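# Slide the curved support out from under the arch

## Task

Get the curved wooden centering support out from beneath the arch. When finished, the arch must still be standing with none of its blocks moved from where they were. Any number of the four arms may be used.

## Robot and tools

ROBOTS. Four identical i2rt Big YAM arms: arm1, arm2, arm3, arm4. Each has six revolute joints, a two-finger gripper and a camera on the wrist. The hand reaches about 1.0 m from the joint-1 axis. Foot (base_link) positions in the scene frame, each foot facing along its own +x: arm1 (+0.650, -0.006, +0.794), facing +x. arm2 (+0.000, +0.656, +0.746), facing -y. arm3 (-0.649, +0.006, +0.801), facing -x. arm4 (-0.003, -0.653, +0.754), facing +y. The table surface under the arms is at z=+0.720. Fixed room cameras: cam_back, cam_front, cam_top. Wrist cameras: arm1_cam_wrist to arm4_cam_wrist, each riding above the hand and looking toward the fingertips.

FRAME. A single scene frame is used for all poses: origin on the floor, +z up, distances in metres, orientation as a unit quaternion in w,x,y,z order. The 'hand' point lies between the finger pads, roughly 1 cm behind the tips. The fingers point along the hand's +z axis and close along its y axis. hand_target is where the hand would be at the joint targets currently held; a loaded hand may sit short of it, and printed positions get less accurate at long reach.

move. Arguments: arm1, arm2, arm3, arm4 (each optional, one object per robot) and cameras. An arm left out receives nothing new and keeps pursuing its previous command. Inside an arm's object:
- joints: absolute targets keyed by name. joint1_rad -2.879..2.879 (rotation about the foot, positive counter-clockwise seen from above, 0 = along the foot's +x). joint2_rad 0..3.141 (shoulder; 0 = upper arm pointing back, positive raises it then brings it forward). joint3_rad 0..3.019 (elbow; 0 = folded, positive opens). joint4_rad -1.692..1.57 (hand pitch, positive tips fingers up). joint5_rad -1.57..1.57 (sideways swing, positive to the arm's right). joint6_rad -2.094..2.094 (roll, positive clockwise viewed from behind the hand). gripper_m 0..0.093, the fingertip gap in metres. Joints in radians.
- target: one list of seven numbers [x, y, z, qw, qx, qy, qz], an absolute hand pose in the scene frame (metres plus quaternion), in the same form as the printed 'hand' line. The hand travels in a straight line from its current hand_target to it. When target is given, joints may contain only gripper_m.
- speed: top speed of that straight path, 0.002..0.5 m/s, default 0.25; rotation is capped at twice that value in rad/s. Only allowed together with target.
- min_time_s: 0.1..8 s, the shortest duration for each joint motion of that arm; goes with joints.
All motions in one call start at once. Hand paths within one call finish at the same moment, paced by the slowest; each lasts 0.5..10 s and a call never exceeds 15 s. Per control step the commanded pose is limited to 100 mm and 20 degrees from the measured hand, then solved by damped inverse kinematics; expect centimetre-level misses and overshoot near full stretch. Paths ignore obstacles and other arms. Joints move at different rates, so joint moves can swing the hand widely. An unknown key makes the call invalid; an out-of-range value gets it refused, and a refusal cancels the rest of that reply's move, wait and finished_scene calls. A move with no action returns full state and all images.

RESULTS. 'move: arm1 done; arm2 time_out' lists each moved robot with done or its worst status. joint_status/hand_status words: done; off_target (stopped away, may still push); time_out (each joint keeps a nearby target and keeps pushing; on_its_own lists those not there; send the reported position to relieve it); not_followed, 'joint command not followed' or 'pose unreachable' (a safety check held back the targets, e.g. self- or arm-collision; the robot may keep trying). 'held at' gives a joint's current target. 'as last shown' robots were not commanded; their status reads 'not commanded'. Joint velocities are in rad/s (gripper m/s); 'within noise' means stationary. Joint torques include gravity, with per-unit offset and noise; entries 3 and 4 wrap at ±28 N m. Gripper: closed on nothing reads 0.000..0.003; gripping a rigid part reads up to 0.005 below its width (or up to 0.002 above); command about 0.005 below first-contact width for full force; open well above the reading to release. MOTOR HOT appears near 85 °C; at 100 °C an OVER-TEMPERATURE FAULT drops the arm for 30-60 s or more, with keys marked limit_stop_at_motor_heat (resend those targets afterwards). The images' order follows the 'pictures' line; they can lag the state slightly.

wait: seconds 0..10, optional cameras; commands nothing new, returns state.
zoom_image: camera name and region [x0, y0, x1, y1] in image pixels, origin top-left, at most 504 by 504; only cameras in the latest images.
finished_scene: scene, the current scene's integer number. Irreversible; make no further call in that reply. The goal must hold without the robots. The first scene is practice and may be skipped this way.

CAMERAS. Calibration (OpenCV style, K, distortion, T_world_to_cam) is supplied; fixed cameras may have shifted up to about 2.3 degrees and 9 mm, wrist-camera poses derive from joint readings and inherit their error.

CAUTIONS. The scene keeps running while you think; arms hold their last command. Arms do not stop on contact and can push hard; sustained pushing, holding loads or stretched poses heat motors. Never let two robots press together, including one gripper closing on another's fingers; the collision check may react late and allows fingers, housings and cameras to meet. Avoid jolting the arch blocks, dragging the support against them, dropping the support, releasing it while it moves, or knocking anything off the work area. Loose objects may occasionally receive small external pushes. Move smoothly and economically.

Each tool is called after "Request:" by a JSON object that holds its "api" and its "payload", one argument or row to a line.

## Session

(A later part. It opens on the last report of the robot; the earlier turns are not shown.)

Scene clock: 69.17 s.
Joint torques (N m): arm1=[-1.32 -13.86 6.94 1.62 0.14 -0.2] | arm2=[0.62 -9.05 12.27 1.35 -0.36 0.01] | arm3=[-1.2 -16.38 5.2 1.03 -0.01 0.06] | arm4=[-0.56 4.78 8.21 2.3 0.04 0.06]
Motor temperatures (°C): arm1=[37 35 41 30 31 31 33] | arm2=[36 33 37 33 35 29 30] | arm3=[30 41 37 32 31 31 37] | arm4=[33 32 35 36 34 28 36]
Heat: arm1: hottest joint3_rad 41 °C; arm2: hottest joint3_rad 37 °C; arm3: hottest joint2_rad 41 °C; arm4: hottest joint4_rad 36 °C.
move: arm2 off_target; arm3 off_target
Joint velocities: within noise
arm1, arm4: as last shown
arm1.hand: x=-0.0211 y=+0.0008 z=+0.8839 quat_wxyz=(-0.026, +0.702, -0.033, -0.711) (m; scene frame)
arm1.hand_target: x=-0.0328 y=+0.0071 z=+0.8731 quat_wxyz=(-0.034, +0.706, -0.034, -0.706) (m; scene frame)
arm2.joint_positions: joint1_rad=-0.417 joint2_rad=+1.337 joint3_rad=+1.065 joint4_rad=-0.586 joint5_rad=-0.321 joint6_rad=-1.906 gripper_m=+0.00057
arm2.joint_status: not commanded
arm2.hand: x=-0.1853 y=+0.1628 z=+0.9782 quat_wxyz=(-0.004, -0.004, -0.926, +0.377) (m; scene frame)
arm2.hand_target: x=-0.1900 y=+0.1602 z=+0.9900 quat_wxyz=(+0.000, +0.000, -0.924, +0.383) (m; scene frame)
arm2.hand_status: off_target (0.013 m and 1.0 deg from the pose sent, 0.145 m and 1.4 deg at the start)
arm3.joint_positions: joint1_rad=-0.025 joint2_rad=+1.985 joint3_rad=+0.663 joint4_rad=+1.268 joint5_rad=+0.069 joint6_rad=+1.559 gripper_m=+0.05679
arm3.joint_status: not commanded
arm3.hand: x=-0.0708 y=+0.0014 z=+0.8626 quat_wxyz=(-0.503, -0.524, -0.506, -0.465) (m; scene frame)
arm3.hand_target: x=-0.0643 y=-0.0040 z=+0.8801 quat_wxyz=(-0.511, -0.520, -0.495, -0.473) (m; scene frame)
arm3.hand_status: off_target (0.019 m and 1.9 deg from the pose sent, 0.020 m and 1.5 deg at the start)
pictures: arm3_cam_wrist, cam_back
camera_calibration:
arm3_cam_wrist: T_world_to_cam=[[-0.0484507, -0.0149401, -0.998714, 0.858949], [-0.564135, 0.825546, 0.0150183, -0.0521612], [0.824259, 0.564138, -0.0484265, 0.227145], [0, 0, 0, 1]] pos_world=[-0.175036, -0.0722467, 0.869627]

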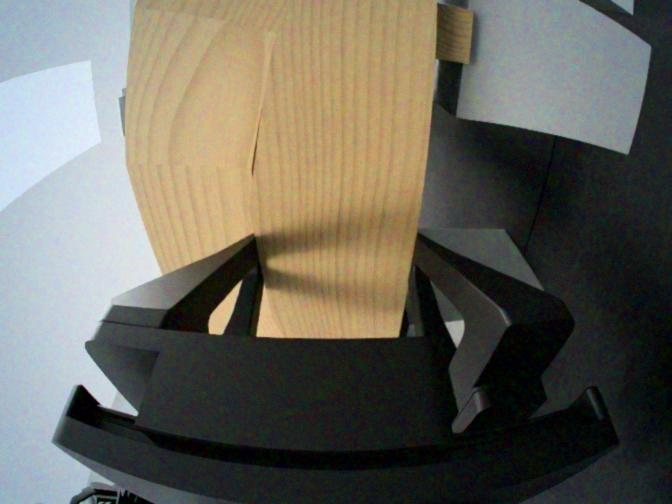

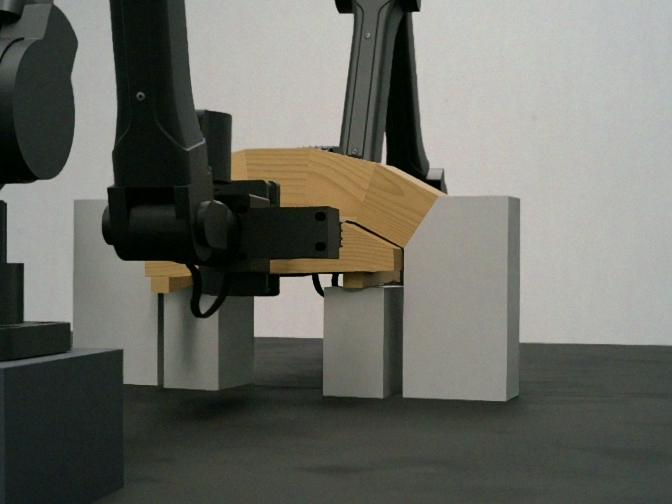

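Request:
{"api": "move", "payload": {
  "arm3": {"target": [-0.088, -0.002, 0.884, 0.511, 0.52, 0.495, 0.473], "speed": 0.03},
  "cameras": ["arm3_cam_wrist", "cam_back", "cam_top"]
}}

Scene clock: 70.73 s.
Joint torques (N m): arm1=[-1.26 -14.04 6.65 1.63 0.11 -0.19] | arm2=[0.38 -9.05 12.31 1.37 -0.37 -0.03] | arm3=[-0.73 -16.09 3.51 2.41 0.23 0.07] | arm4=[-0.85 4.37 8.27 2.3 0.06 0.07]
Motor temperatures (°C): arm1=[37 35 41 30 31 31 33] | arm2=[36 33 37 33 35 29 30] | arm3=[30 41 37 32 31 31 37] | arm4=[33 32 35 36 34 28 36]
Heat: arm1: hottest joint3_rad 41 °C; arm2: hottest joint3_rad 37 °C; arm3: hottest joint2_rad 41 °C; arm4: hottest joint4_rad 36 °C.
move: arm3 off_target
Joint velocities: within noise
arm1.joint_positions: joint1_rad=+0.040 joint2_rad=+2.069 joint3_rad=+0.940 joint4_rad=+1.140 joint5_rad=+0.098 joint6_rad=+0.019 gripper_m=+0.08789
arm1.joint_status: not commanded
arm1.hand: x=-0.0225 y=+0.0009 z=+0.8848 quat_wxyz=(-0.026, +0.701, -0.033, -0.712) (m; scene frame)
arm1.hand_target: x=-0.0329 y=+0.0071 z=+0.8732 quat_wxyz=(-0.034, +0.706, -0.034, -0.706) (m; scene frame)
arm1.hand_status: not commanded
arm2, arm4: as last shown
arm2.joint_positions: joint1_rad=-0.417 joint2_rad=+1.337 joint3_rad=+1.065 joint4_rad=-0.586 joint5_rad=-0.321 joint6_rad=-1.907 gripper_m=+0.00057
arm2.hand: x=-0.1853 y=+0.1628 z=+0.9782 quat_wxyz=(-0.004, -0.003, -0.926, +0.377) (m; scene frame)
arm3.joint_positions: joint1_rad=-0.025 joint2_rad=+1.954 joint3_rad=+0.612 joint4_rad=+1.268 joint5_rad=+0.069 joint6_rad=+1.559 gripper_m=+0.05679
arm3.joint_status: not commanded
arm3.hand: x=-0.0886 y=+0.0011 z=+0.8624 quat_wxyz=(-0.498, -0.528, -0.511, -0.459) (m; scene frame)
arm3.hand_target: x=-0.0880 y=-0.0020 z=+0.8836 quat_wxyz=(-0.511, -0.520, -0.495, -0.473) (m; scene frame)
arm3.hand_status: off_target (0.022 m and 3.0 deg from the pose sent, 0.028 m and 1.9 deg at the start)
pictures: arm3_cam_wrist, cam_back, cam_top
camera_calibration:
arm3_cam_wrist: T_world_to_cam=[[-0.0686865, -0.0155235, -0.997518, 0.855026], [-0.563639, 0.825613, 0.0259625, -0.0713198], [0.82316, 0.564023, -0.0654581, 0.256555], [0, 0, 0, 1]] pos_world=[-0.192655, -0.0725472, 0.871548]

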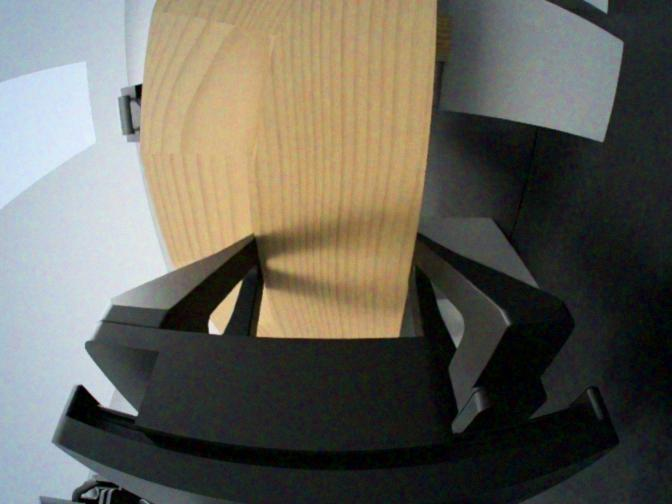

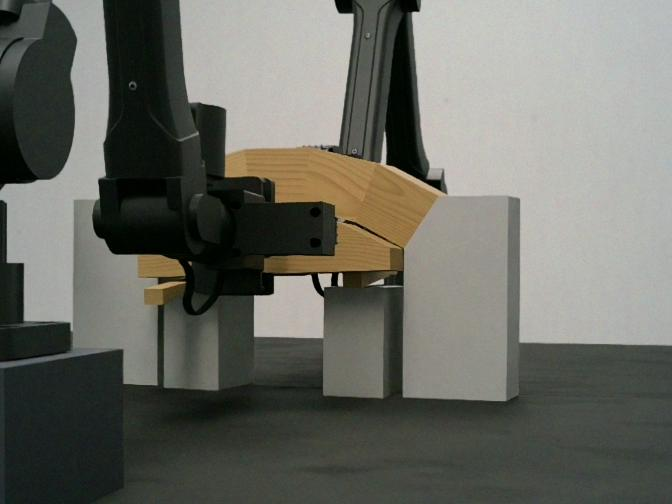

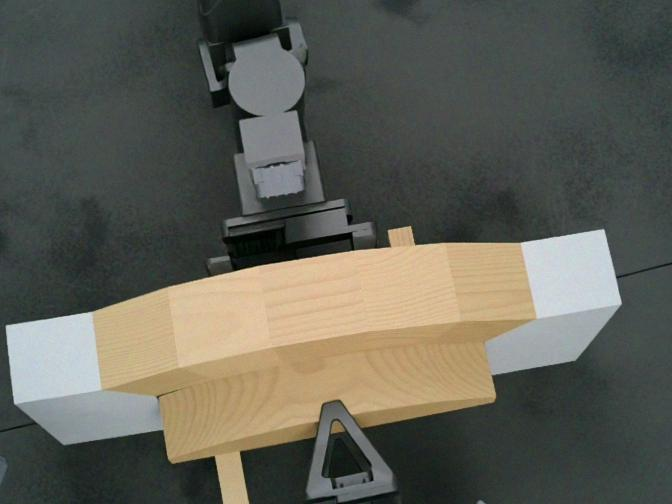

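Request:
{"api": "zoom_image", "payload": {
  "camera": "cam_back",
  "region": [100, 200, 420, 400]
}}

Scaled by 1.575 from the camera's 672x504 image, which has a finer 960x720 frame.

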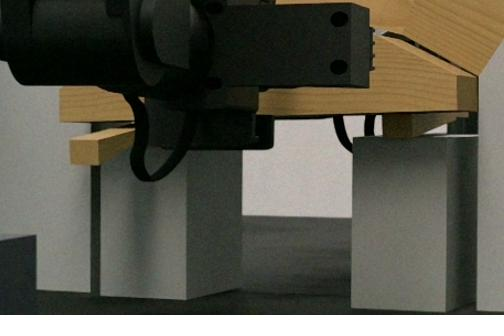

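Request:
{"api": "move", "payload": {
  "arm2": {"joints": {"joint6_rad": 1.5, "gripper_m": 0.05}, "min_time_s": 2}
}}

Request:
{"api": "move", "payload": {
  "arm2": {"target": [-0.135, 0.19, 0.84, 0.7071, 0.7071, 0.0, 0.0], "speed": 0.1},
  "cameras": ["arm2_cam_wrist", "cam_back", "cam_top", "cam_front"]
}}

Scene clock: 74.80 s.
Joint torques (N m): arm1=[-1.14 -14.1 6.69 1.62 0.12 -0.2] | arm2=[0.62 -9.23 12.37 1.42 -0.22 0.03] | arm3=[-0.67 -16.09 3.52 2.43 0.23 0.06] | arm4=[-1.26 4.66 8.35 2.39 0.06 0.09]
Motor temperatures (°C): arm1=[37 35 41 30 31 31 33] | arm2=[36 33 37 33 34 29 30] | arm3=[30 41 37 32 31 31 37] | arm4=[33 32 36 36 34 28 36]
Heat: arm1: hottest joint3_rad 41 °C; arm2: hottest joint3_rad 37 °C; arm3: hottest joint2_rad 41 °C; arm4: hottest joint3_rad 36 °C.
move: arm2 done
Joint velocities: within noise
arm1, arm3, arm4: as last shown
arm2.joint_positions: joint1_rad=-0.417 joint2_rad=+1.337 joint3_rad=+1.065 joint4_rad=-0.586 joint5_rad=-0.321 joint6_rad=+1.490 gripper_m=+0.04987
arm2.joint_status: all done
arm2.hand: x=-0.1853 y=+0.1628 z=+0.9782 quat_wxyz=(-0.373, -0.918, +0.121, -0.052) (m; scene frame)
arm2.hand_target: x=-0.1900 y=+0.1602 z=+0.9900 quat_wxyz=(-0.379, -0.915, +0.127, -0.052) (m; scene frame)
arm2.hand_status: not commanded
pictures: none

Scene clock: 79.77 s.
Joint torques (N m): arm1=[-1.14 -13.92 6.65 1.62 0.11 -0.21] | arm2=[1.79 -7.41 2.78 3 -0.11 0.03] | arm3=[-0.67 -16.03 3.54 2.45 0.23 0.05] | arm4=[-1.26 4.42 8.35 2.29 0.06 0.07]
Motor temperatures (°C): arm1=[37 36 41 30 30 31 33] | arm2=[36 33 37 33 34 29 30] | arm3=[30 42 37 32 31 31 37] | arm4=[33 32 36 36 34 28 36]
Heat: arm1: hottest joint3_rad 41 °C; arm2: hottest joint3_rad 37 °C; arm3: hottest joint2_rad 42 °C; arm4: hottest joint3_rad 36 °C.
move: arm2 off_target
Joint velocities: within noise
arm1, arm3, arm4: as last shown
arm2.joint_positions: joint1_rad=-0.395 joint2_rad=+1.845 joint3_rad=+0.436 joint4_rad=+1.418 joint5_rad=-0.429 joint6_rad=+1.559 gripper_m=+0.04987
arm2.joint_status: not commanded
arm2.hand: x=-0.1412 y=+0.1881 z=+0.8484 quat_wxyz=(-0.711, -0.704, -0.001, +0.010) (m; scene frame)
arm2.hand_target: x=-0.1351 y=+0.1902 z=+0.8401 quat_wxyz=(-0.707, -0.707, +0.000, +0.000) (m; scene frame)
arm2.hand_status: off_target (0.011 m and 1.3 deg from the pose sent, 0.149 m and 48.1 deg at the start)
pictures: arm2_cam_wrist, cam_back, cam_front, cam_top
camera_calibration:
arm2_cam_wrist: T_world_to_cam=[[-0.0204103, -0.00196866, -0.99979, 0.845232], [0.824167, 0.566062, -0.0179396, 0.0302349], [0.565978, -0.82436, -0.00993097, 0.369537], [0, 0, 0, 1]] pos_world=[-0.216817, 0.28918, 0.849267]

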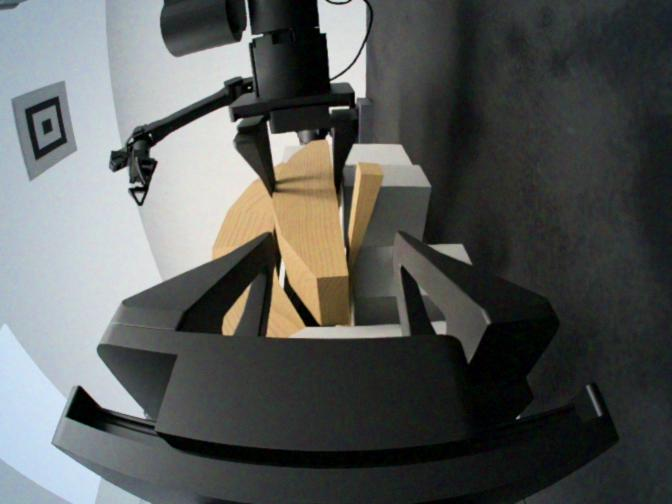

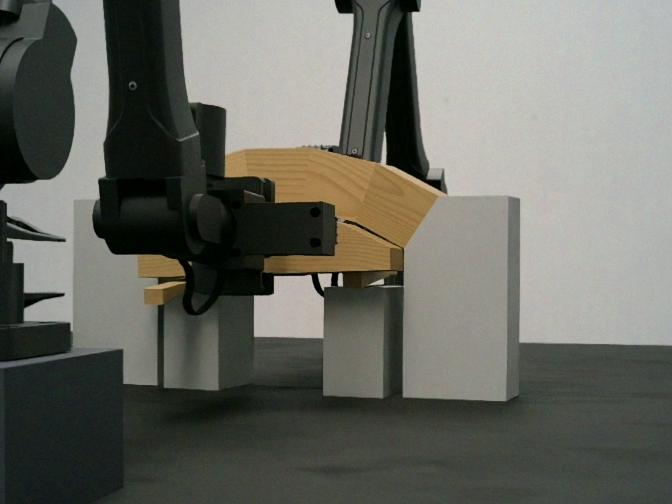

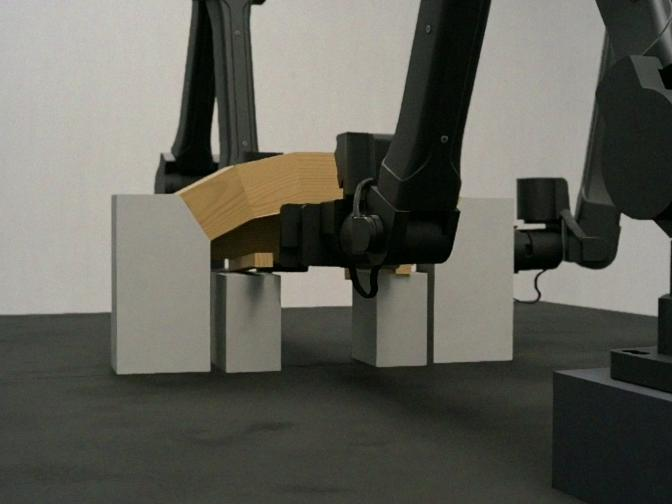

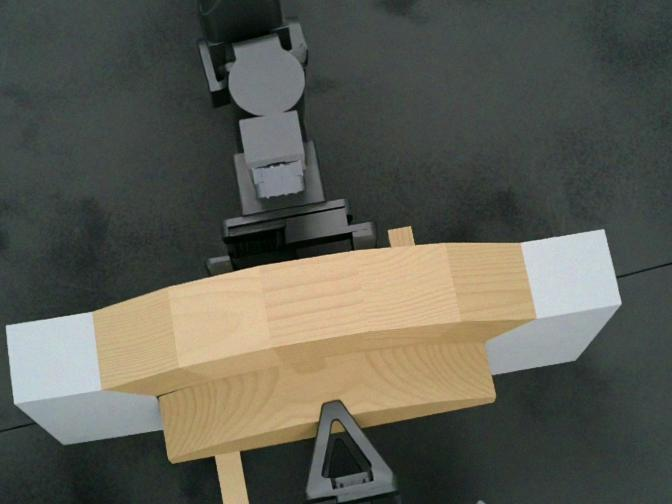

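Request:
{"api": "move", "payload": {
  "arm2": {"target": [-0.124, 0.15, 0.813, 0.7071, 0.7071, 0.0, 0.0], "speed": 0.06},
  "cameras": ["arm2_cam_wrist", "cam_back"]
}}

Scene clock: 81.63 s.
Joint torques (N m): arm1=[-1.03 -14.04 6.69 1.62 0.11 -0.21] | arm2=[1.73 -8.76 4.7 3.08 0.21 0.03] | arm3=[-0.73 -15.97 3.51 2.39 0.22 0.05] | arm4=[-0.56 4.78 8.25 2.36 0.07 0.1]
Motor temperatures (°C): arm1=[37 36 41 30 30 31 33] | arm2=[36 33 37 33 34 29 30] | arm3=[30 42 37 32 31 31 37] | arm4=[33 32 36 36 34 28 36]
Heat: arm1: hottest joint3_rad 41 °C; arm2: hottest joint3_rad 37 °C; arm3: hottest joint2_rad 42 °C; arm4: hottest joint3_rad 36 °C.
move: arm2 done
Joint velocities: within noise
arm1, arm3: as last shown
arm2.joint_positions: joint1_rad=-0.317 joint2_rad=+1.976 joint3_rad=+0.511 joint4_rad=+1.446 joint5_rad=-0.362 joint6_rad=+1.560 gripper_m=+0.04987
arm2.joint_status: not commanded
arm2.hand: x=-0.1244 y=+0.1568 z=+0.8143 quat_wxyz=(-0.702, -0.713, -0.001, +0.002) (m; scene frame)
arm2.hand_target: x=-0.1238 y=+0.1501 z=+0.8130 quat_wxyz=(-0.707, -0.707, +0.000, +0.000) (m; scene frame)
arm2.hand_status: done (0.007 m and 0.9 deg from the pose sent, 0.055 m and 1.3 deg at the start)
arm4.joint_positions: joint1_rad=-0.377 joint2_rad=+0.615 joint3_rad=+1.493 joint4_rad=-1.274 joint5_rad=+0.157 joint6_rad=-0.616 gripper_m=+0.09396
arm4.joint_status: not commanded
arm4.hand: x=+0.0978 y=-0.4603 z=+1.3602 quat_wxyz=(-0.554, +0.623, -0.545, -0.090) (m; scene frame)
arm4.hand_target: x=+0.0963 y=-0.4637 z=+1.3683 quat_wxyz=(-0.562, +0.618, -0.542, -0.093) (m; scene frame)
arm4.hand_status: not commanded
pictures: arm2_cam_wrist, cam_back
camera_calibration:
arm2_cam_wrist: T_world_to_cam=[[-0.00930144, 0.0233096, -0.999685, 0.808753], [0.818373, 0.574658, 0.00578482, 0.012067], [0.574612, -0.818062, -0.0244211, 0.345754], [0, 0, 0, 1]] pos_world=[-0.201027, 0.257062, 0.816872]

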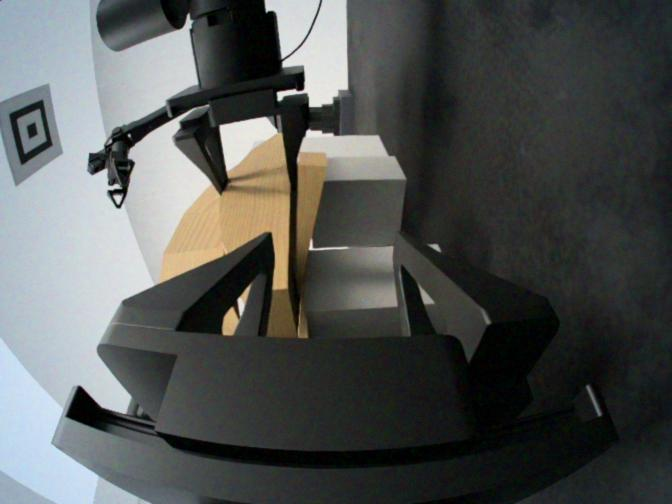

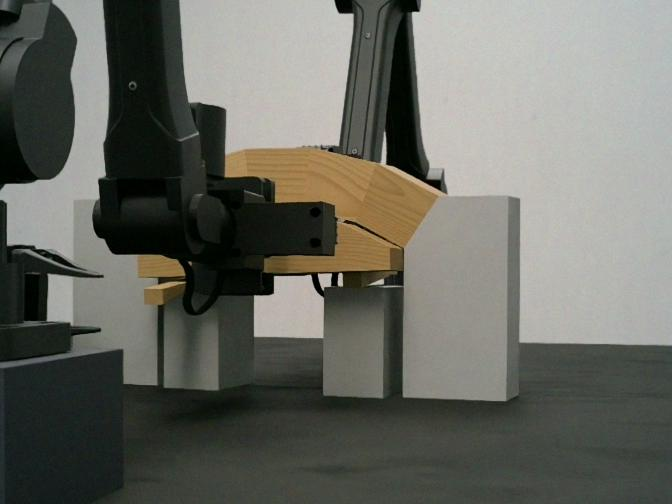

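Request:
{"api": "move", "payload": {
  "arm2": {"target": [-0.127, 0.13, 0.834, 0.7071, 0.7071, 0.0, 0.0], "speed": 0.05},
  "cameras": ["arm2_cam_wrist"]
}}

Scene clock: 83.13 s.
Joint torques (N m): arm1=[-1.26 -14.04 6.74 1.61 0.11 -0.21] | arm2=[1.73 -10.64 5.55 1.88 0.22 0] | arm3=[-0.67 -16.09 3.51 2.39 0.22 0.06] | arm4=[-1.08 4.37 8.31 2.32 0.05 0.06]
Motor temperatures (°C): arm1=[37 36 41 30 30 31 32] | arm2=[36 33 37 33 34 29 30] | arm3=[30 42 37 32 31 31 38] | arm4=[33 32 36 36 34 28 36]
Heat: arm1: hottest joint3_rad 41 °C; arm2: hottest joint3_rad 37 °C; arm3: hottest joint2_rad 42 °C; arm4: hottest joint3_rad 36 °C.
move: arm2 off_target
Joint velocities: within noise
arm1, arm3, arm4: as last shown
arm2.joint_positions: joint1_rad=-0.307 joint2_rad=+1.935 joint3_rad=+0.552 joint4_rad=+1.368 joint5_rad=-0.351 joint6_rad=+1.561 gripper_m=+0.04987
arm2.joint_status: not commanded
arm2.hand: x=-0.1275 y=+0.1391 z=+0.8285 quat_wxyz=(-0.703, -0.711, -0.001, +0.003) (m; scene frame)
arm2.hand_target: x=-0.1269 y=+0.1302 z=+0.8343 quat_wxyz=(-0.707, -0.707, +0.000, +0.000) (m; scene frame)
arm2.hand_status: off_target (0.011 m and 0.8 deg from the pose sent, 0.033 m and 0.9 deg at the start)
pictures: arm2_cam_wrist
camera_calibration:
arm2_cam_wrist: T_world_to_cam=[[-0.0101858, 0.0194626, -0.999759, 0.823729], [0.819207, 0.573492, 0.00281804, 0.0274102], [0.573408, -0.81898, -0.0217854, 0.331285], [0, 0, 0, 1]] pos_world=[-0.204026, 0.239565, 0.830671]

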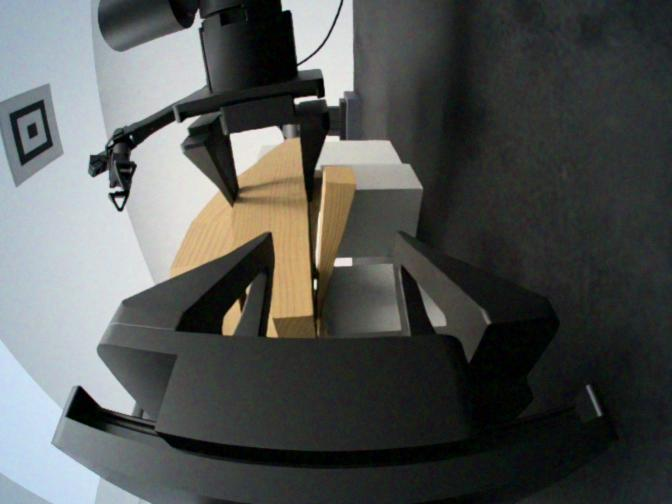

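Request:
{"api": "move", "payload": {
  "arm2": {"target": [-0.127, 0.07, 0.834, 0.7071, 0.7071, 0.0, 0.0], "speed": 0.05},
  "cameras": ["arm2_cam_wrist", "cam_back", "cam_top"]
}}

Scene clock: 85.20 s.
Joint torques (N m): arm1=[-1.2 -14.04 6.69 1.58 0.11 -0.22] | arm2=[1.9 -10.4 7.36 1.89 0.2 0] | arm3=[-0.56 -16.09 3.56 2.41 0.22 0.06] | arm4=[-1.03 4.78 8.39 2.36 0.09 0.07]
Motor temperatures (°C): arm1=[37 36 41 30 30 31 32] | arm2=[36 33 37 33 34 29 30] | arm3=[30 42 37 33 31 31 38] | arm4=[33 32 36 36 34 28 36]
Heat: arm1: hottest joint3_rad 41 °C; arm2: hottest joint3_rad 37 °C; arm3: hottest joint2_rad 42 °C; arm4: hottest joint3_rad 36 °C.
move: arm2 off_target
Joint velocities: within noise
arm1, arm3, arm4: as last shown
arm2.joint_positions: joint1_rad=-0.260 joint2_rad=+1.956 joint3_rad=+0.705 joint4_rad=+1.260 joint5_rad=-0.304 joint6_rad=+1.561 gripper_m=+0.04987
arm2.joint_status: not commanded
arm2.hand: x=-0.1277 y=+0.0806 z=+0.8424 quat_wxyz=(-0.711, -0.703, -0.003, +0.006) (m; scene frame)
arm2.hand_target: x=-0.1268 y=+0.0706 z=+0.8340 quat_wxyz=(-0.707, -0.707, +0.000, +0.000) (m; scene frame)
arm2.hand_status: off_target (0.014 m and 1.0 deg from the pose sent, 0.069 m and 0.8 deg at the start)
pictures: arm2_cam_wrist, cam_back, cam_top
camera_calibration:
arm2_cam_wrist: T_world_to_cam=[[-0.018005, -0.00290424, -0.999834, 0.839673], [0.818946, 0.573636, -0.0164138, 0.0772696], [0.573588, -0.819105, -0.00794989, 0.272079], [0, 0, 0, 1]] pos_world=[-0.204222, 0.180975, 0.842965]

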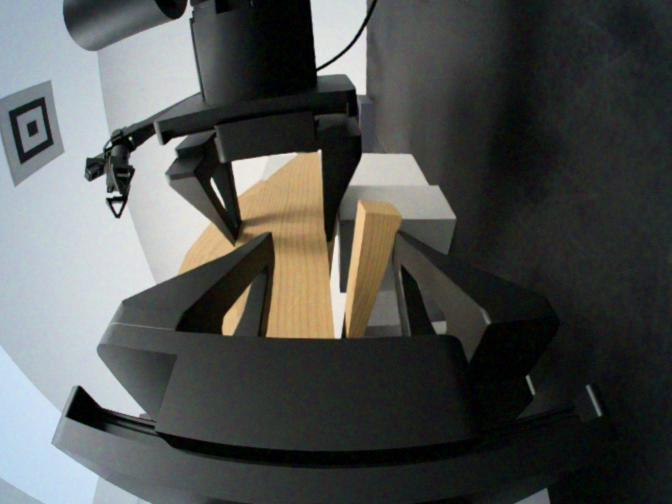

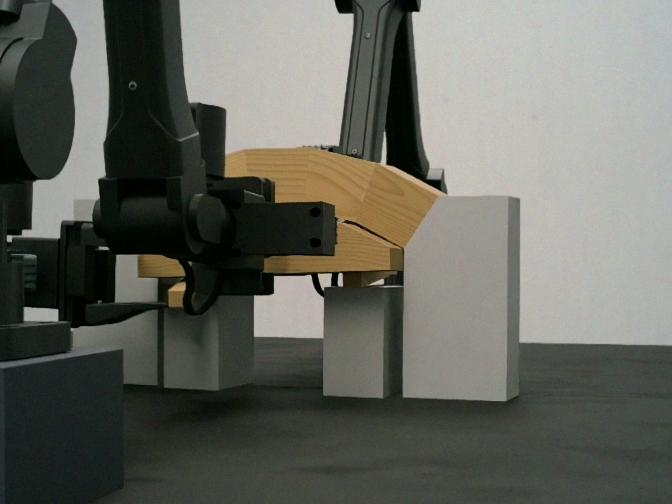

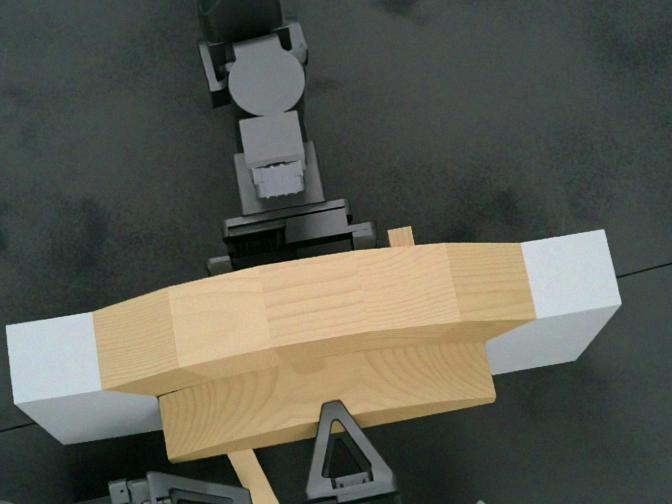

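Request:
{"api": "move", "payload": {
  "arm2": {"target": [-0.127, 0.115, 0.826, 0.7071, 0.7071, 0.0, 0.0], "speed": 0.05}
}}

Request:
{"api": "move", "payload": {
  "arm2": {"target": [-0.127, 0.11, 0.815, 0.7071, 0.7071, 0.0, 0.0], "speed": 0.05},
  "cameras": ["arm2_cam_wrist", "cam_top"]
}}

Scene clock: 87.03 s.
Joint torques (N m): arm1=[-0.97 -14.04 6.68 1.59 0.11 -0.21] | arm2=[0.5 -10.46 3.14 3.06 -0.14 0] | arm3=[-0.62 -15.91 3.49 2.41 0.22 0.06] | arm4=[-0.91 4.95 8.2 2.32 0.04 0.07]
Motor temperatures (°C): arm1=[37 36 41 30 30 31 32] | arm2=[36 33 37 33 34 29 30] | arm3=[30 42 37 33 30 31 38] | arm4=[33 32 36 36 34 28 36]
Heat: arm1: hottest joint3_rad 41 °C; arm2: hottest joint3_rad 37 °C; arm3: hottest joint2_rad 42 °C; arm4: hottest joint3_rad 36 °C.
move: arm2 done
Joint velocities: within noise
arm1, arm3, arm4: as last shown
arm2.joint_positions: joint1_rad=-0.278 joint2_rad=+1.956 joint3_rad=+0.629 joint4_rad=+1.332 joint5_rad=-0.329 joint6_rad=+1.561 gripper_m=+0.04987
arm2.joint_status: not commanded
arm2.hand: x=-0.1252 y=+0.1094 z=+0.8334 quat_wxyz=(-0.710, -0.705, -0.005, +0.003) (m; scene frame)
arm2.hand_target: x=-0.1269 y=+0.1149 z=+0.8262 quat_wxyz=(-0.707, -0.707, +0.000, +0.000) (m; scene frame)
arm2.hand_status: done (0.009 m and 0.8 deg from the pose sent, 0.038 m and 1.0 deg at the start)
pictures: none

Scene clock: 88.07 s.
Joint torques (N m): arm1=[-1.14 -14.04 6.69 1.65 0.11 -0.21] | arm2=[0.67 -9.76 4.48 3.07 0.02 0] | arm3=[-0.62 -15.97 3.49 2.41 0.22 0.06] | arm4=[-1.61 4.42 8.21 2.29 0.04 0.05]
Motor temperatures (°C): arm1=[37 36 41 30 30 31 32] | arm2=[36 33 37 33 34 29 30] | arm3=[30 42 37 33 30 31 38] | arm4=[33 32 36 36 34 28 36]
Heat: arm1: hottest joint3_rad 41 °C; arm2: hottest joint3_rad 37 °C; arm3: hottest joint2_rad 42 °C; arm4: hottest joint3_rad 36 °C.
move: arm2 done
Joint velocities: within noise
arm1, arm3, arm4: as last shown
arm2.joint_positions: joint1_rad=-0.278 joint2_rad=+1.990 joint3_rad=+0.629 joint4_rad=+1.356 joint5_rad=-0.329 joint6_rad=+1.561 gripper_m=+0.04987
arm2.joint_status: not commanded
arm2.hand: x=-0.1247 y=+0.1109 z=+0.8213 quat_wxyz=(-0.706, -0.708, -0.004, +0.002) (m; scene frame)
arm2.hand_target: x=-0.1270 y=+0.1101 z=+0.8150 quat_wxyz=(-0.707, -0.707, +0.000, +0.000) (m; scene frame)
arm2.hand_status: done (0.007 m and 0.6 deg from the pose sent, 0.018 m and 0.8 deg at the start)
pictures: arm2_cam_wrist, cam_top
camera_calibration:
arm2_cam_wrist: T_world_to_cam=[[-0.0139103, 0.00972237, -0.999856, 0.817792], [0.815245, 0.579088, -0.00571103, 0.0471282], [0.578949, -0.815207, -0.0159814, 0.301895], [0, 0, 0, 1]] pos_world=[-0.201827, 0.210865, 0.822768]

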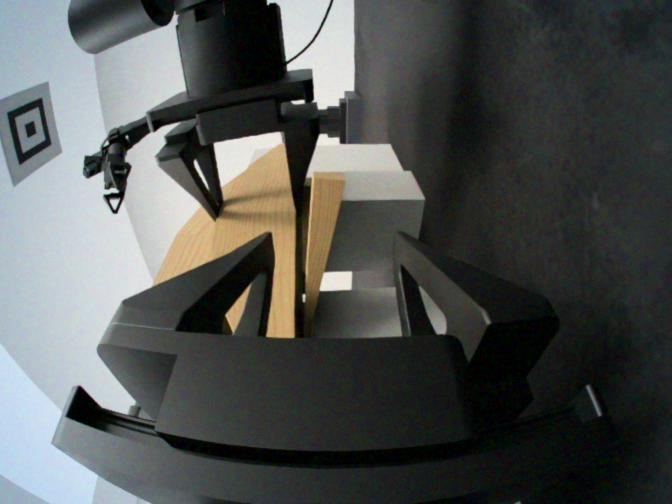

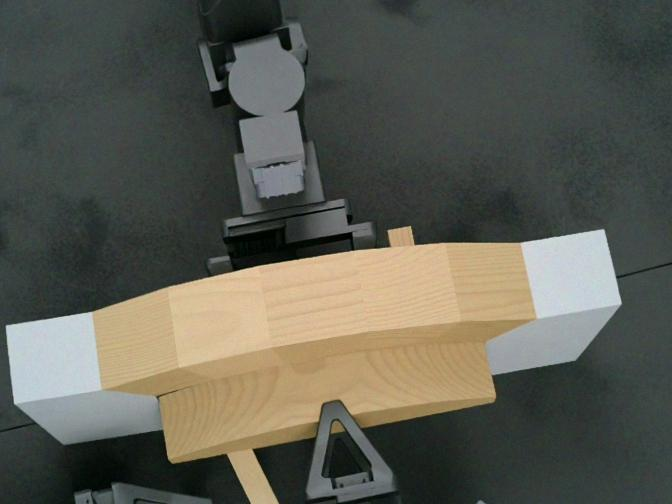

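Request:
{"api": "move", "payload": {
  "arm2": {"target": [-0.127, 0.06, 0.811, 0.7071, 0.7071, 0.0, 0.0], "speed": 0.04},
  "cameras": ["arm2_cam_wrist", "cam_top"]
}}

Scene clock: 90.00 s.
Joint torques (N m): arm1=[-1.08 -13.98 6.67 1.62 0.11 -0.21] | arm2=[1.9 -10.93 6.82 1.87 0.21 0.03] | arm3=[-0.67 -16.03 3.52 2.4 0.23 0.07] | arm4=[-1.2 4.25 8.42 2.4 0.07 0.07]
Motor temperatures (°C): arm1=[37 36 41 30 30 31 32] | arm2=[36 33 37 33 34 29 30] | arm3=[30 42 37 33 30 31 38] | arm4=[33 32 36 36 34 28 36]
Heat: arm1: hottest joint3_rad 41 °C; arm2: hottest joint3_rad 37 °C; arm3: hottest joint2_rad 42 °C; arm4: hottest joint3_rad 36 °C.
move: arm2 off_target
Joint velocities: within noise
arm1.joint_positions: joint1_rad=+0.040 joint2_rad=+2.069 joint3_rad=+0.940 joint4_rad=+1.140 joint5_rad=+0.098 joint6_rad=+0.019 gripper_m=+0.08789
arm1.joint_status: not commanded
arm1.hand: x=-0.0225 y=+0.0009 z=+0.8848 quat_wxyz=(-0.026, +0.701, -0.033, -0.712) (m; scene frame)
arm1.hand_target: x=-0.0329 y=+0.0071 z=+0.8732 quat_wxyz=(-0.034, +0.706, -0.034, -0.706) (m; scene frame)
arm1.hand_status: not commanded
arm2.joint_positions: joint1_rad=-0.253 joint2_rad=+2.036 joint3_rad=+0.744 joint4_rad=+1.303 joint5_rad=-0.297 joint6_rad=+1.561 gripper_m=+0.04987
arm2.joint_status: not commanded
arm2.hand: x=-0.1283 y=+0.0695 z=+0.8213 quat_wxyz=(-0.712, -0.702, -0.004, +0.006) (m; scene frame)
arm2.hand_target: x=-0.1269 y=+0.0606 z=+0.8111 quat_wxyz=(-0.707, -0.707, +0.000, +0.000) (m; scene frame)
arm2.hand_status: off_target (0.014 m and 1.1 deg from the pose sent, 0.052 m and 0.6 deg at the start)
arm3.joint_positions: joint1_rad=-0.025 joint2_rad=+1.954 joint3_rad=+0.612 joint4_rad=+1.268 joint5_rad=+0.069 joint6_rad=+1.559 gripper_m=+0.05679
arm3.joint_status: not commanded
arm3.hand: x=-0.0886 y=+0.0011 z=+0.8624 quat_wxyz=(-0.498, -0.528, -0.511, -0.459) (m; scene frame)
arm3.hand_target: x=-0.0880 y=-0.0020 z=+0.8836 quat_wxyz=(-0.511, -0.520, -0.495, -0.473) (m; scene frame)
arm3.hand_status: not commanded
arm4: as last shown
pictures: arm2_cam_wrist, cam_top
camera_calibration:
arm2_cam_wrist: T_world_to_cam=[[-0.018778, -0.0054289, -0.999809, 0.818584], [0.818962, 0.573549, -0.0184958, 0.0854492], [0.57354, -0.819153, -0.00632405, 0.261906], [0, 0, 0, 1]] pos_world=[-0.204822, 0.169976, 0.821664]

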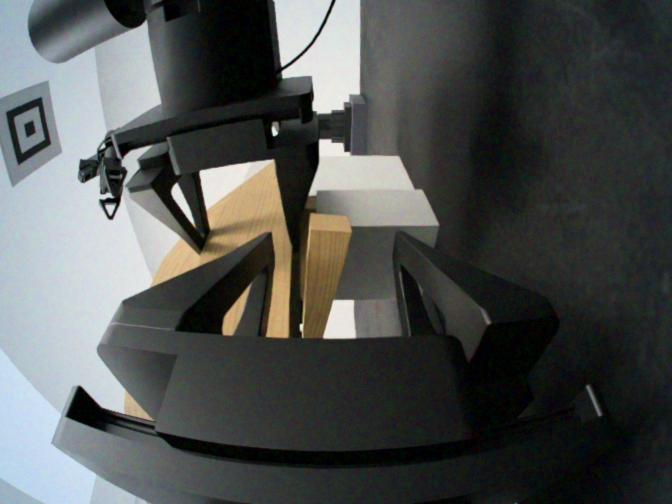

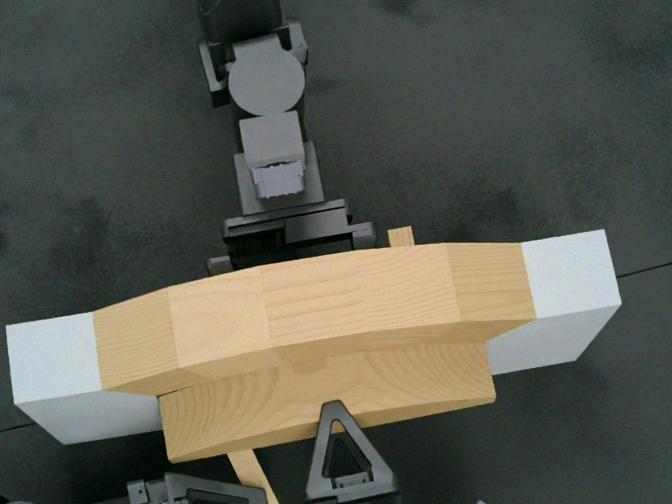

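Request:
{"api": "move", "payload": {
  "arm2": {"joints": {"gripper_m": 0.01}},
  "cameras": ["arm2_cam_wrist", "cam_back"]
}}

Scene clock: 90.97 s.
Joint torques (N m): arm1=[-1.2 -13.98 6.68 1.61 0.11 -0.22] | arm2=[1.85 -10.75 5.65 1.87 0.14 -0.18] | arm3=[-0.67 -15.85 3.62 2.39 0.23 0.08] | arm4=[-1.2 4.6 8.2 2.13 0.1 0.07]
Motor temperatures (°C): arm1=[37 36 41 30 30 31 32] | arm2=[36 34 37 33 34 29 30] | arm3=[30 42 37 33 30 31 38] | arm4=[33 32 36 36 34 28 36]
Heat: arm1: hottest joint3_rad 41 °C; arm2: hottest joint3_rad 37 °C; arm3: hottest joint2_rad 42 °C; arm4: hottest joint3_rad 36 °C.
move: arm2 off_target
Joint velocities: within noise
arm1, arm3, arm4: as last shown
arm2.joint_positions: joint1_rad=-0.253 joint2_rad=+2.033 joint3_rad=+0.760 joint4_rad=+1.304 joint5_rad=-0.295 joint6_rad=+1.578 gripper_m=+0.01403
arm2.joint_status: gripper_m off_target (ended at +0.01405, target +0.01000)
arm2.hand: x=-0.1303 y=+0.0640 z=+0.8287 quat_wxyz=(-0.718, -0.696, +0.001, +0.003) (m; scene frame)
arm2.hand_target: x=-0.1269 y=+0.0607 z=+0.8111 quat_wxyz=(-0.707, -0.707, +0.000, +0.000) (m; scene frame)
arm2.hand_status: not commanded
arm3.joint_positions: joint1_rad=-0.025 joint2_rad=+1.954 joint3_rad=+0.611 joint4_rad=+1.268 joint5_rad=+0.069 joint6_rad=+1.558 gripper_m=+0.05679
arm3.hand: x=-0.0891 y=+0.0011 z=+0.8623 quat_wxyz=(-0.498, -0.528, -0.512, -0.459) (m; scene frame)
pictures: arm2_cam_wrist, cam_back
camera_calibration:
arm2_cam_wrist: T_world_to_cam=[[-0.00738387, -0.0244121, -0.999675, 0.828469], [0.820077, 0.571903, -0.0200232, 0.0919239], [0.572205, -0.819958, 0.0157969, 0.240052], [0, 0, 0, 1]] pos_world=[-0.206626, 0.164486, 0.826248]

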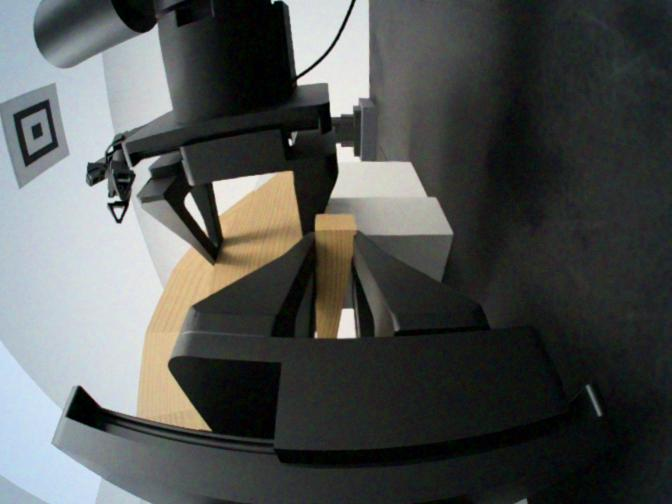

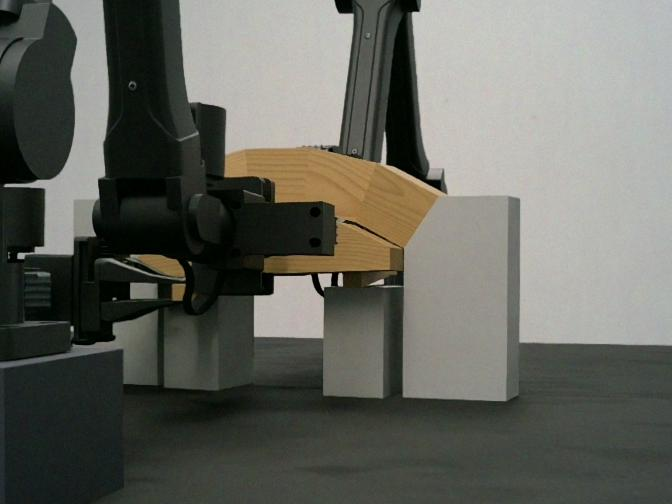

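Request:
{"api": "move", "payload": {
  "arm2": {"target": [-0.172, 0.075, 0.809, 0.7071, 0.7071, 0.0, 0.0], "speed": 0.04},
  "cameras": ["arm2_cam_wrist", "cam_top", "cam_back"]
}}

Scene clock: 93.27 s.
Joint torques (N m): arm1=[-1.14 -14.1 6.71 1.61 0.11 -0.21] | arm2=[0.62 -10.99 5.91 1.88 -0.13 -0.18] | arm3=[-0.73 -16.03 3.6 2.39 0.23 0.07] | arm4=[-1.08 4.19 8.24 2.37 0.07 0.07]
Motor temperatures (°C): arm1=[37 36 41 30 30 31 32] | arm2=[36 34 37 33 34 29 30] | arm3=[30 42 37 33 30 31 38] | arm4=[33 32 36 36 34 28 35]
Heat: arm1: hottest joint3_rad 41 °C; arm2: hottest joint3_rad 37 °C; arm3: hottest joint2_rad 42 °C; arm4: hottest joint3_rad 36 °C.
move: arm2 off_target
Joint velocities: within noise
arm1, arm3, arm4: as last shown
arm2.joint_positions: joint1_rad=-0.347 joint2_rad=+2.043 joint3_rad=+0.760 joint4_rad=+1.304 joint5_rad=-0.395 joint6_rad=+1.578 gripper_m=+0.01389
arm2.joint_status: not commanded
arm2.hand: x=-0.1674 y=+0.0784 z=+0.8226 quat_wxyz=(-0.715, -0.699, -0.001, +0.000) (m; scene frame)
arm2.hand_target: x=-0.1718 y=+0.0755 z=+0.8092 quat_wxyz=(-0.707, -0.707, +0.000, +0.000) (m; scene frame)
arm2.hand_status: off_target (0.015 m and 1.3 deg from the pose sent, 0.047 m and 1.9 deg at the start)
pictures: arm2_cam_wrist, cam_back, cam_top
camera_calibration:
arm2_cam_wrist: T_world_to_cam=[[-0.00625483, -0.0138769, -0.999884, 0.822006], [0.816106, 0.577754, -0.0131236, 0.10706], [0.577869, -0.816093, 0.0077113, 0.280512], [0, 0, 0, 1]] pos_world=[-0.24433, 0.178477, 0.821152]

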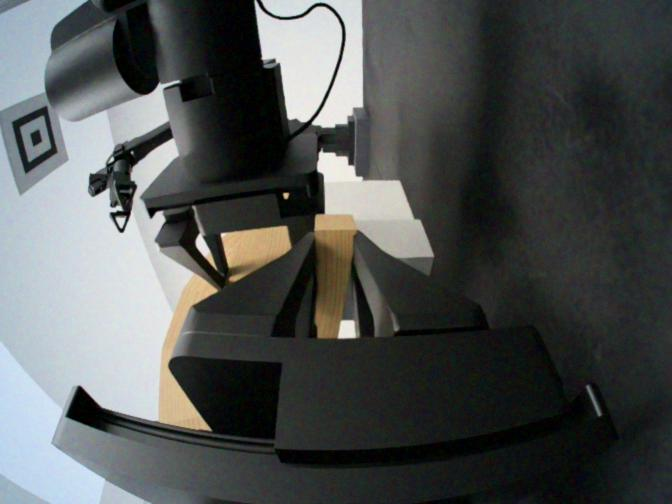

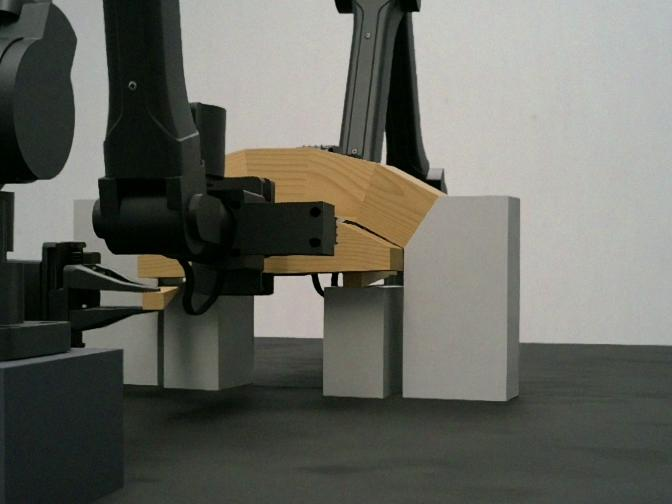

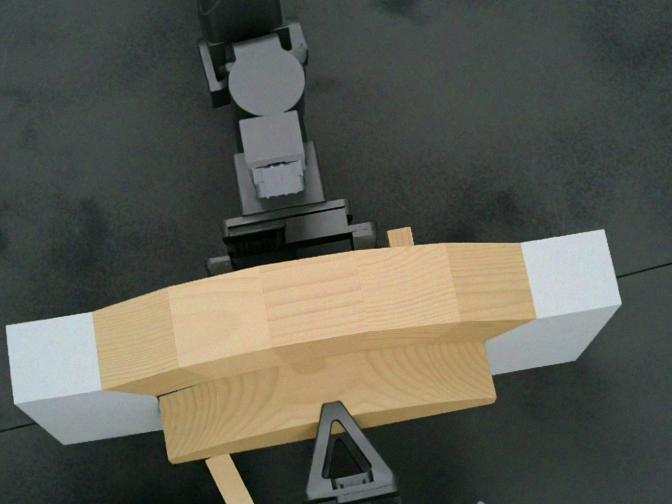

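Request:
{"api": "move", "payload": {
  "arm2": {"target": [-0.2, 0.1, 0.812, 0.7071, 0.7071, 0.0, 0.0], "speed": 0.06}
}}

Request:
{"api": "move", "payload": {
  "arm2": {"target": [-0.205, 0.24, 0.815, 0.7071, 0.7071, 0.0, 0.0], "speed": 0.1},
  "cameras": ["arm2_cam_wrist", "cam_top", "cam_back"]
}}

Scene clock: 94.70 s.
Joint torques (N m): arm1=[-1.03 -14.04 6.69 1.61 0.12 -0.21] | arm2=[0.56 -12.34 3.29 2.36 -0.14 -0.18] | arm3=[-0.85 -15.91 3.59 2.39 0.22 0.08] | arm4=[-0.79 4.37 8.2 2.18 0.07 0.09]
Motor temperatures (°C): arm1=[37 36 41 30 30 31 32] | arm2=[36 34 37 33 34 29 30] | arm3=[30 42 37 33 30 31 38] | arm4=[33 32 36 36 34 28 35]
Heat: arm1: hottest joint3_rad 41 °C; arm2: hottest joint3_rad 37 °C; arm3: hottest joint2_rad 42 °C; arm4: hottest joint3_rad 36 °C.
move: arm2 off_target
Joint velocities: within noise
arm1, arm3: as last shown
arm2.joint_positions: joint1_rad=-0.429 joint2_rad=+2.043 joint3_rad=+0.760 joint4_rad=+1.304 joint5_rad=-0.478 joint6_rad=+1.578 gripper_m=+0.01389
arm2.joint_status: not commanded
arm2.hand: x=-0.2000 y=+0.0936 z=+0.8224 quat_wxyz=(-0.715, -0.700, -0.002, +0.000) (m; scene frame)
arm2.hand_target: x=-0.1999 y=+0.1000 z=+0.8122 quat_wxyz=(-0.707, -0.707, +0.000, +0.000) (m; scene frame)
arm2.hand_status: off_target (0.012 m and 1.2 deg from the pose sent, 0.040 m and 1.3 deg at the start)
arm4.joint_positions: joint1_rad=-0.377 joint2_rad=+0.615 joint3_rad=+1.493 joint4_rad=-1.274 joint5_rad=+0.157 joint6_rad=-0.616 gripper_m=+0.09396
arm4.joint_status: not commanded
arm4.hand: x=+0.0978 y=-0.4603 z=+1.3602 quat_wxyz=(-0.554, +0.623, -0.545, -0.090) (m; scene frame)
arm4.hand_target: x=+0.0963 y=-0.4637 z=+1.3683 quat_wxyz=(-0.562, +0.618, -0.542, -0.093) (m; scene frame)
arm4.hand_status: not commanded
pictures: none

Scene clock: 96.77 s.
Joint torques (N m): arm1=[-1.14 -14.04 6.71 1.63 0.11 -0.21] | arm2=[0.56 -9.93 1.36 3.02 -0.14 -0.18] | arm3=[-0.73 -16.03 3.63 2.39 0.23 0.07] | arm4=[-1.32 4.6 8.25 2.47 0.05 0.07]
Motor temperatures (°C): arm1=[37 36 41 30 30 31 32] | arm2=[36 34 36 33 34 29 30] | arm3=[30 42 37 33 30 31 38] | arm4=[33 32 36 36 34 28 35]
Heat: arm1: hottest joint3_rad 41 °C; arm2: hottest joint1_rad 36 °C; arm3: hottest joint2_rad 42 °C; arm4: hottest joint3_rad 36 °C.
move: arm2 done
Joint velocities: within noise
arm1, arm3, arm4: as last shown
arm2.joint_positions: joint1_rad=-0.648 joint2_rad=+1.989 joint3_rad=+0.440 joint4_rad=+1.527 joint5_rad=-0.698 joint6_rad=+1.576 gripper_m=+0.01389
arm2.joint_status: not commanded
arm2.hand: x=-0.2045 y=+0.2362 z=+0.8093 quat_wxyz=(-0.702, -0.712, +0.006, -0.008) (m; scene frame)
arm2.hand_target: x=-0.2050 y=+0.2399 z=+0.8149 quat_wxyz=(-0.707, -0.707, +0.000, +0.000) (m; scene frame)
arm2.hand_status: done (0.007 m and 1.4 deg from the pose sent, 0.147 m and 1.2 deg at the start)
pictures: arm2_cam_wrist, cam_back, cam_top
camera_calibration:
arm2_cam_wrist: T_world_to_cam=[[0.0141698, 0.022133, -0.999655, 0.806127], [0.815286, 0.578545, 0.0243658, 0.015401], [0.578885, -0.81535, -0.00984686, 0.445099], [0, 0, 0, 1]] pos_world=[-0.28164, 0.33616, 0.809856]

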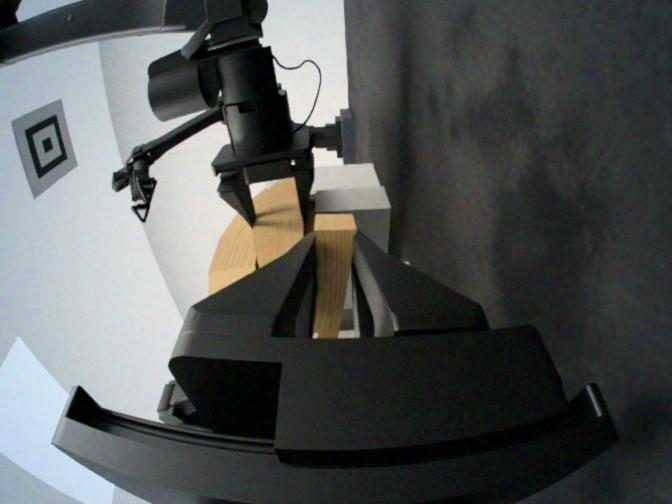

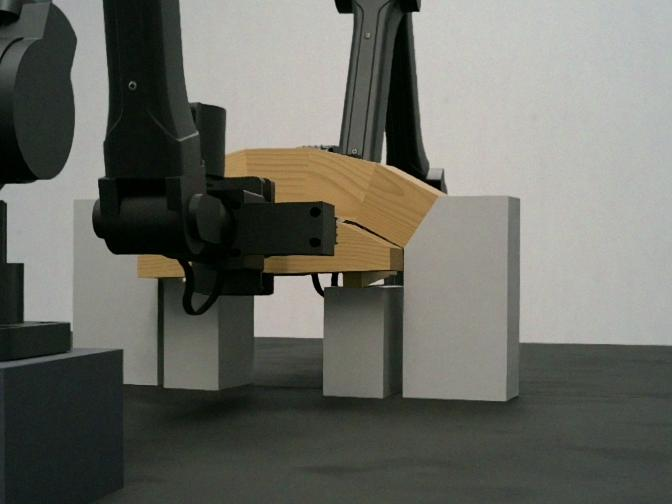

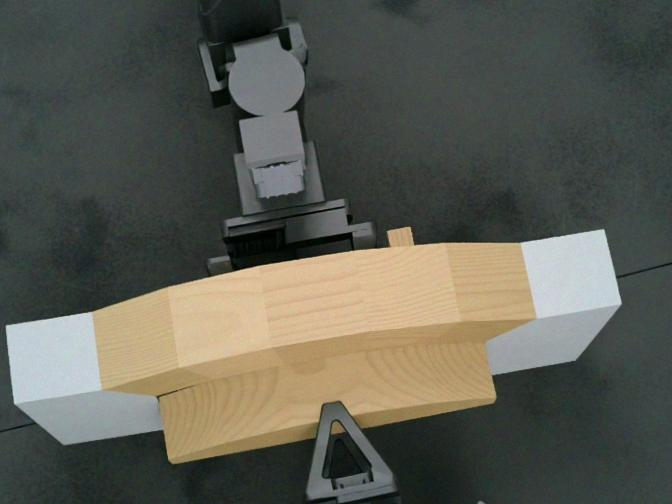

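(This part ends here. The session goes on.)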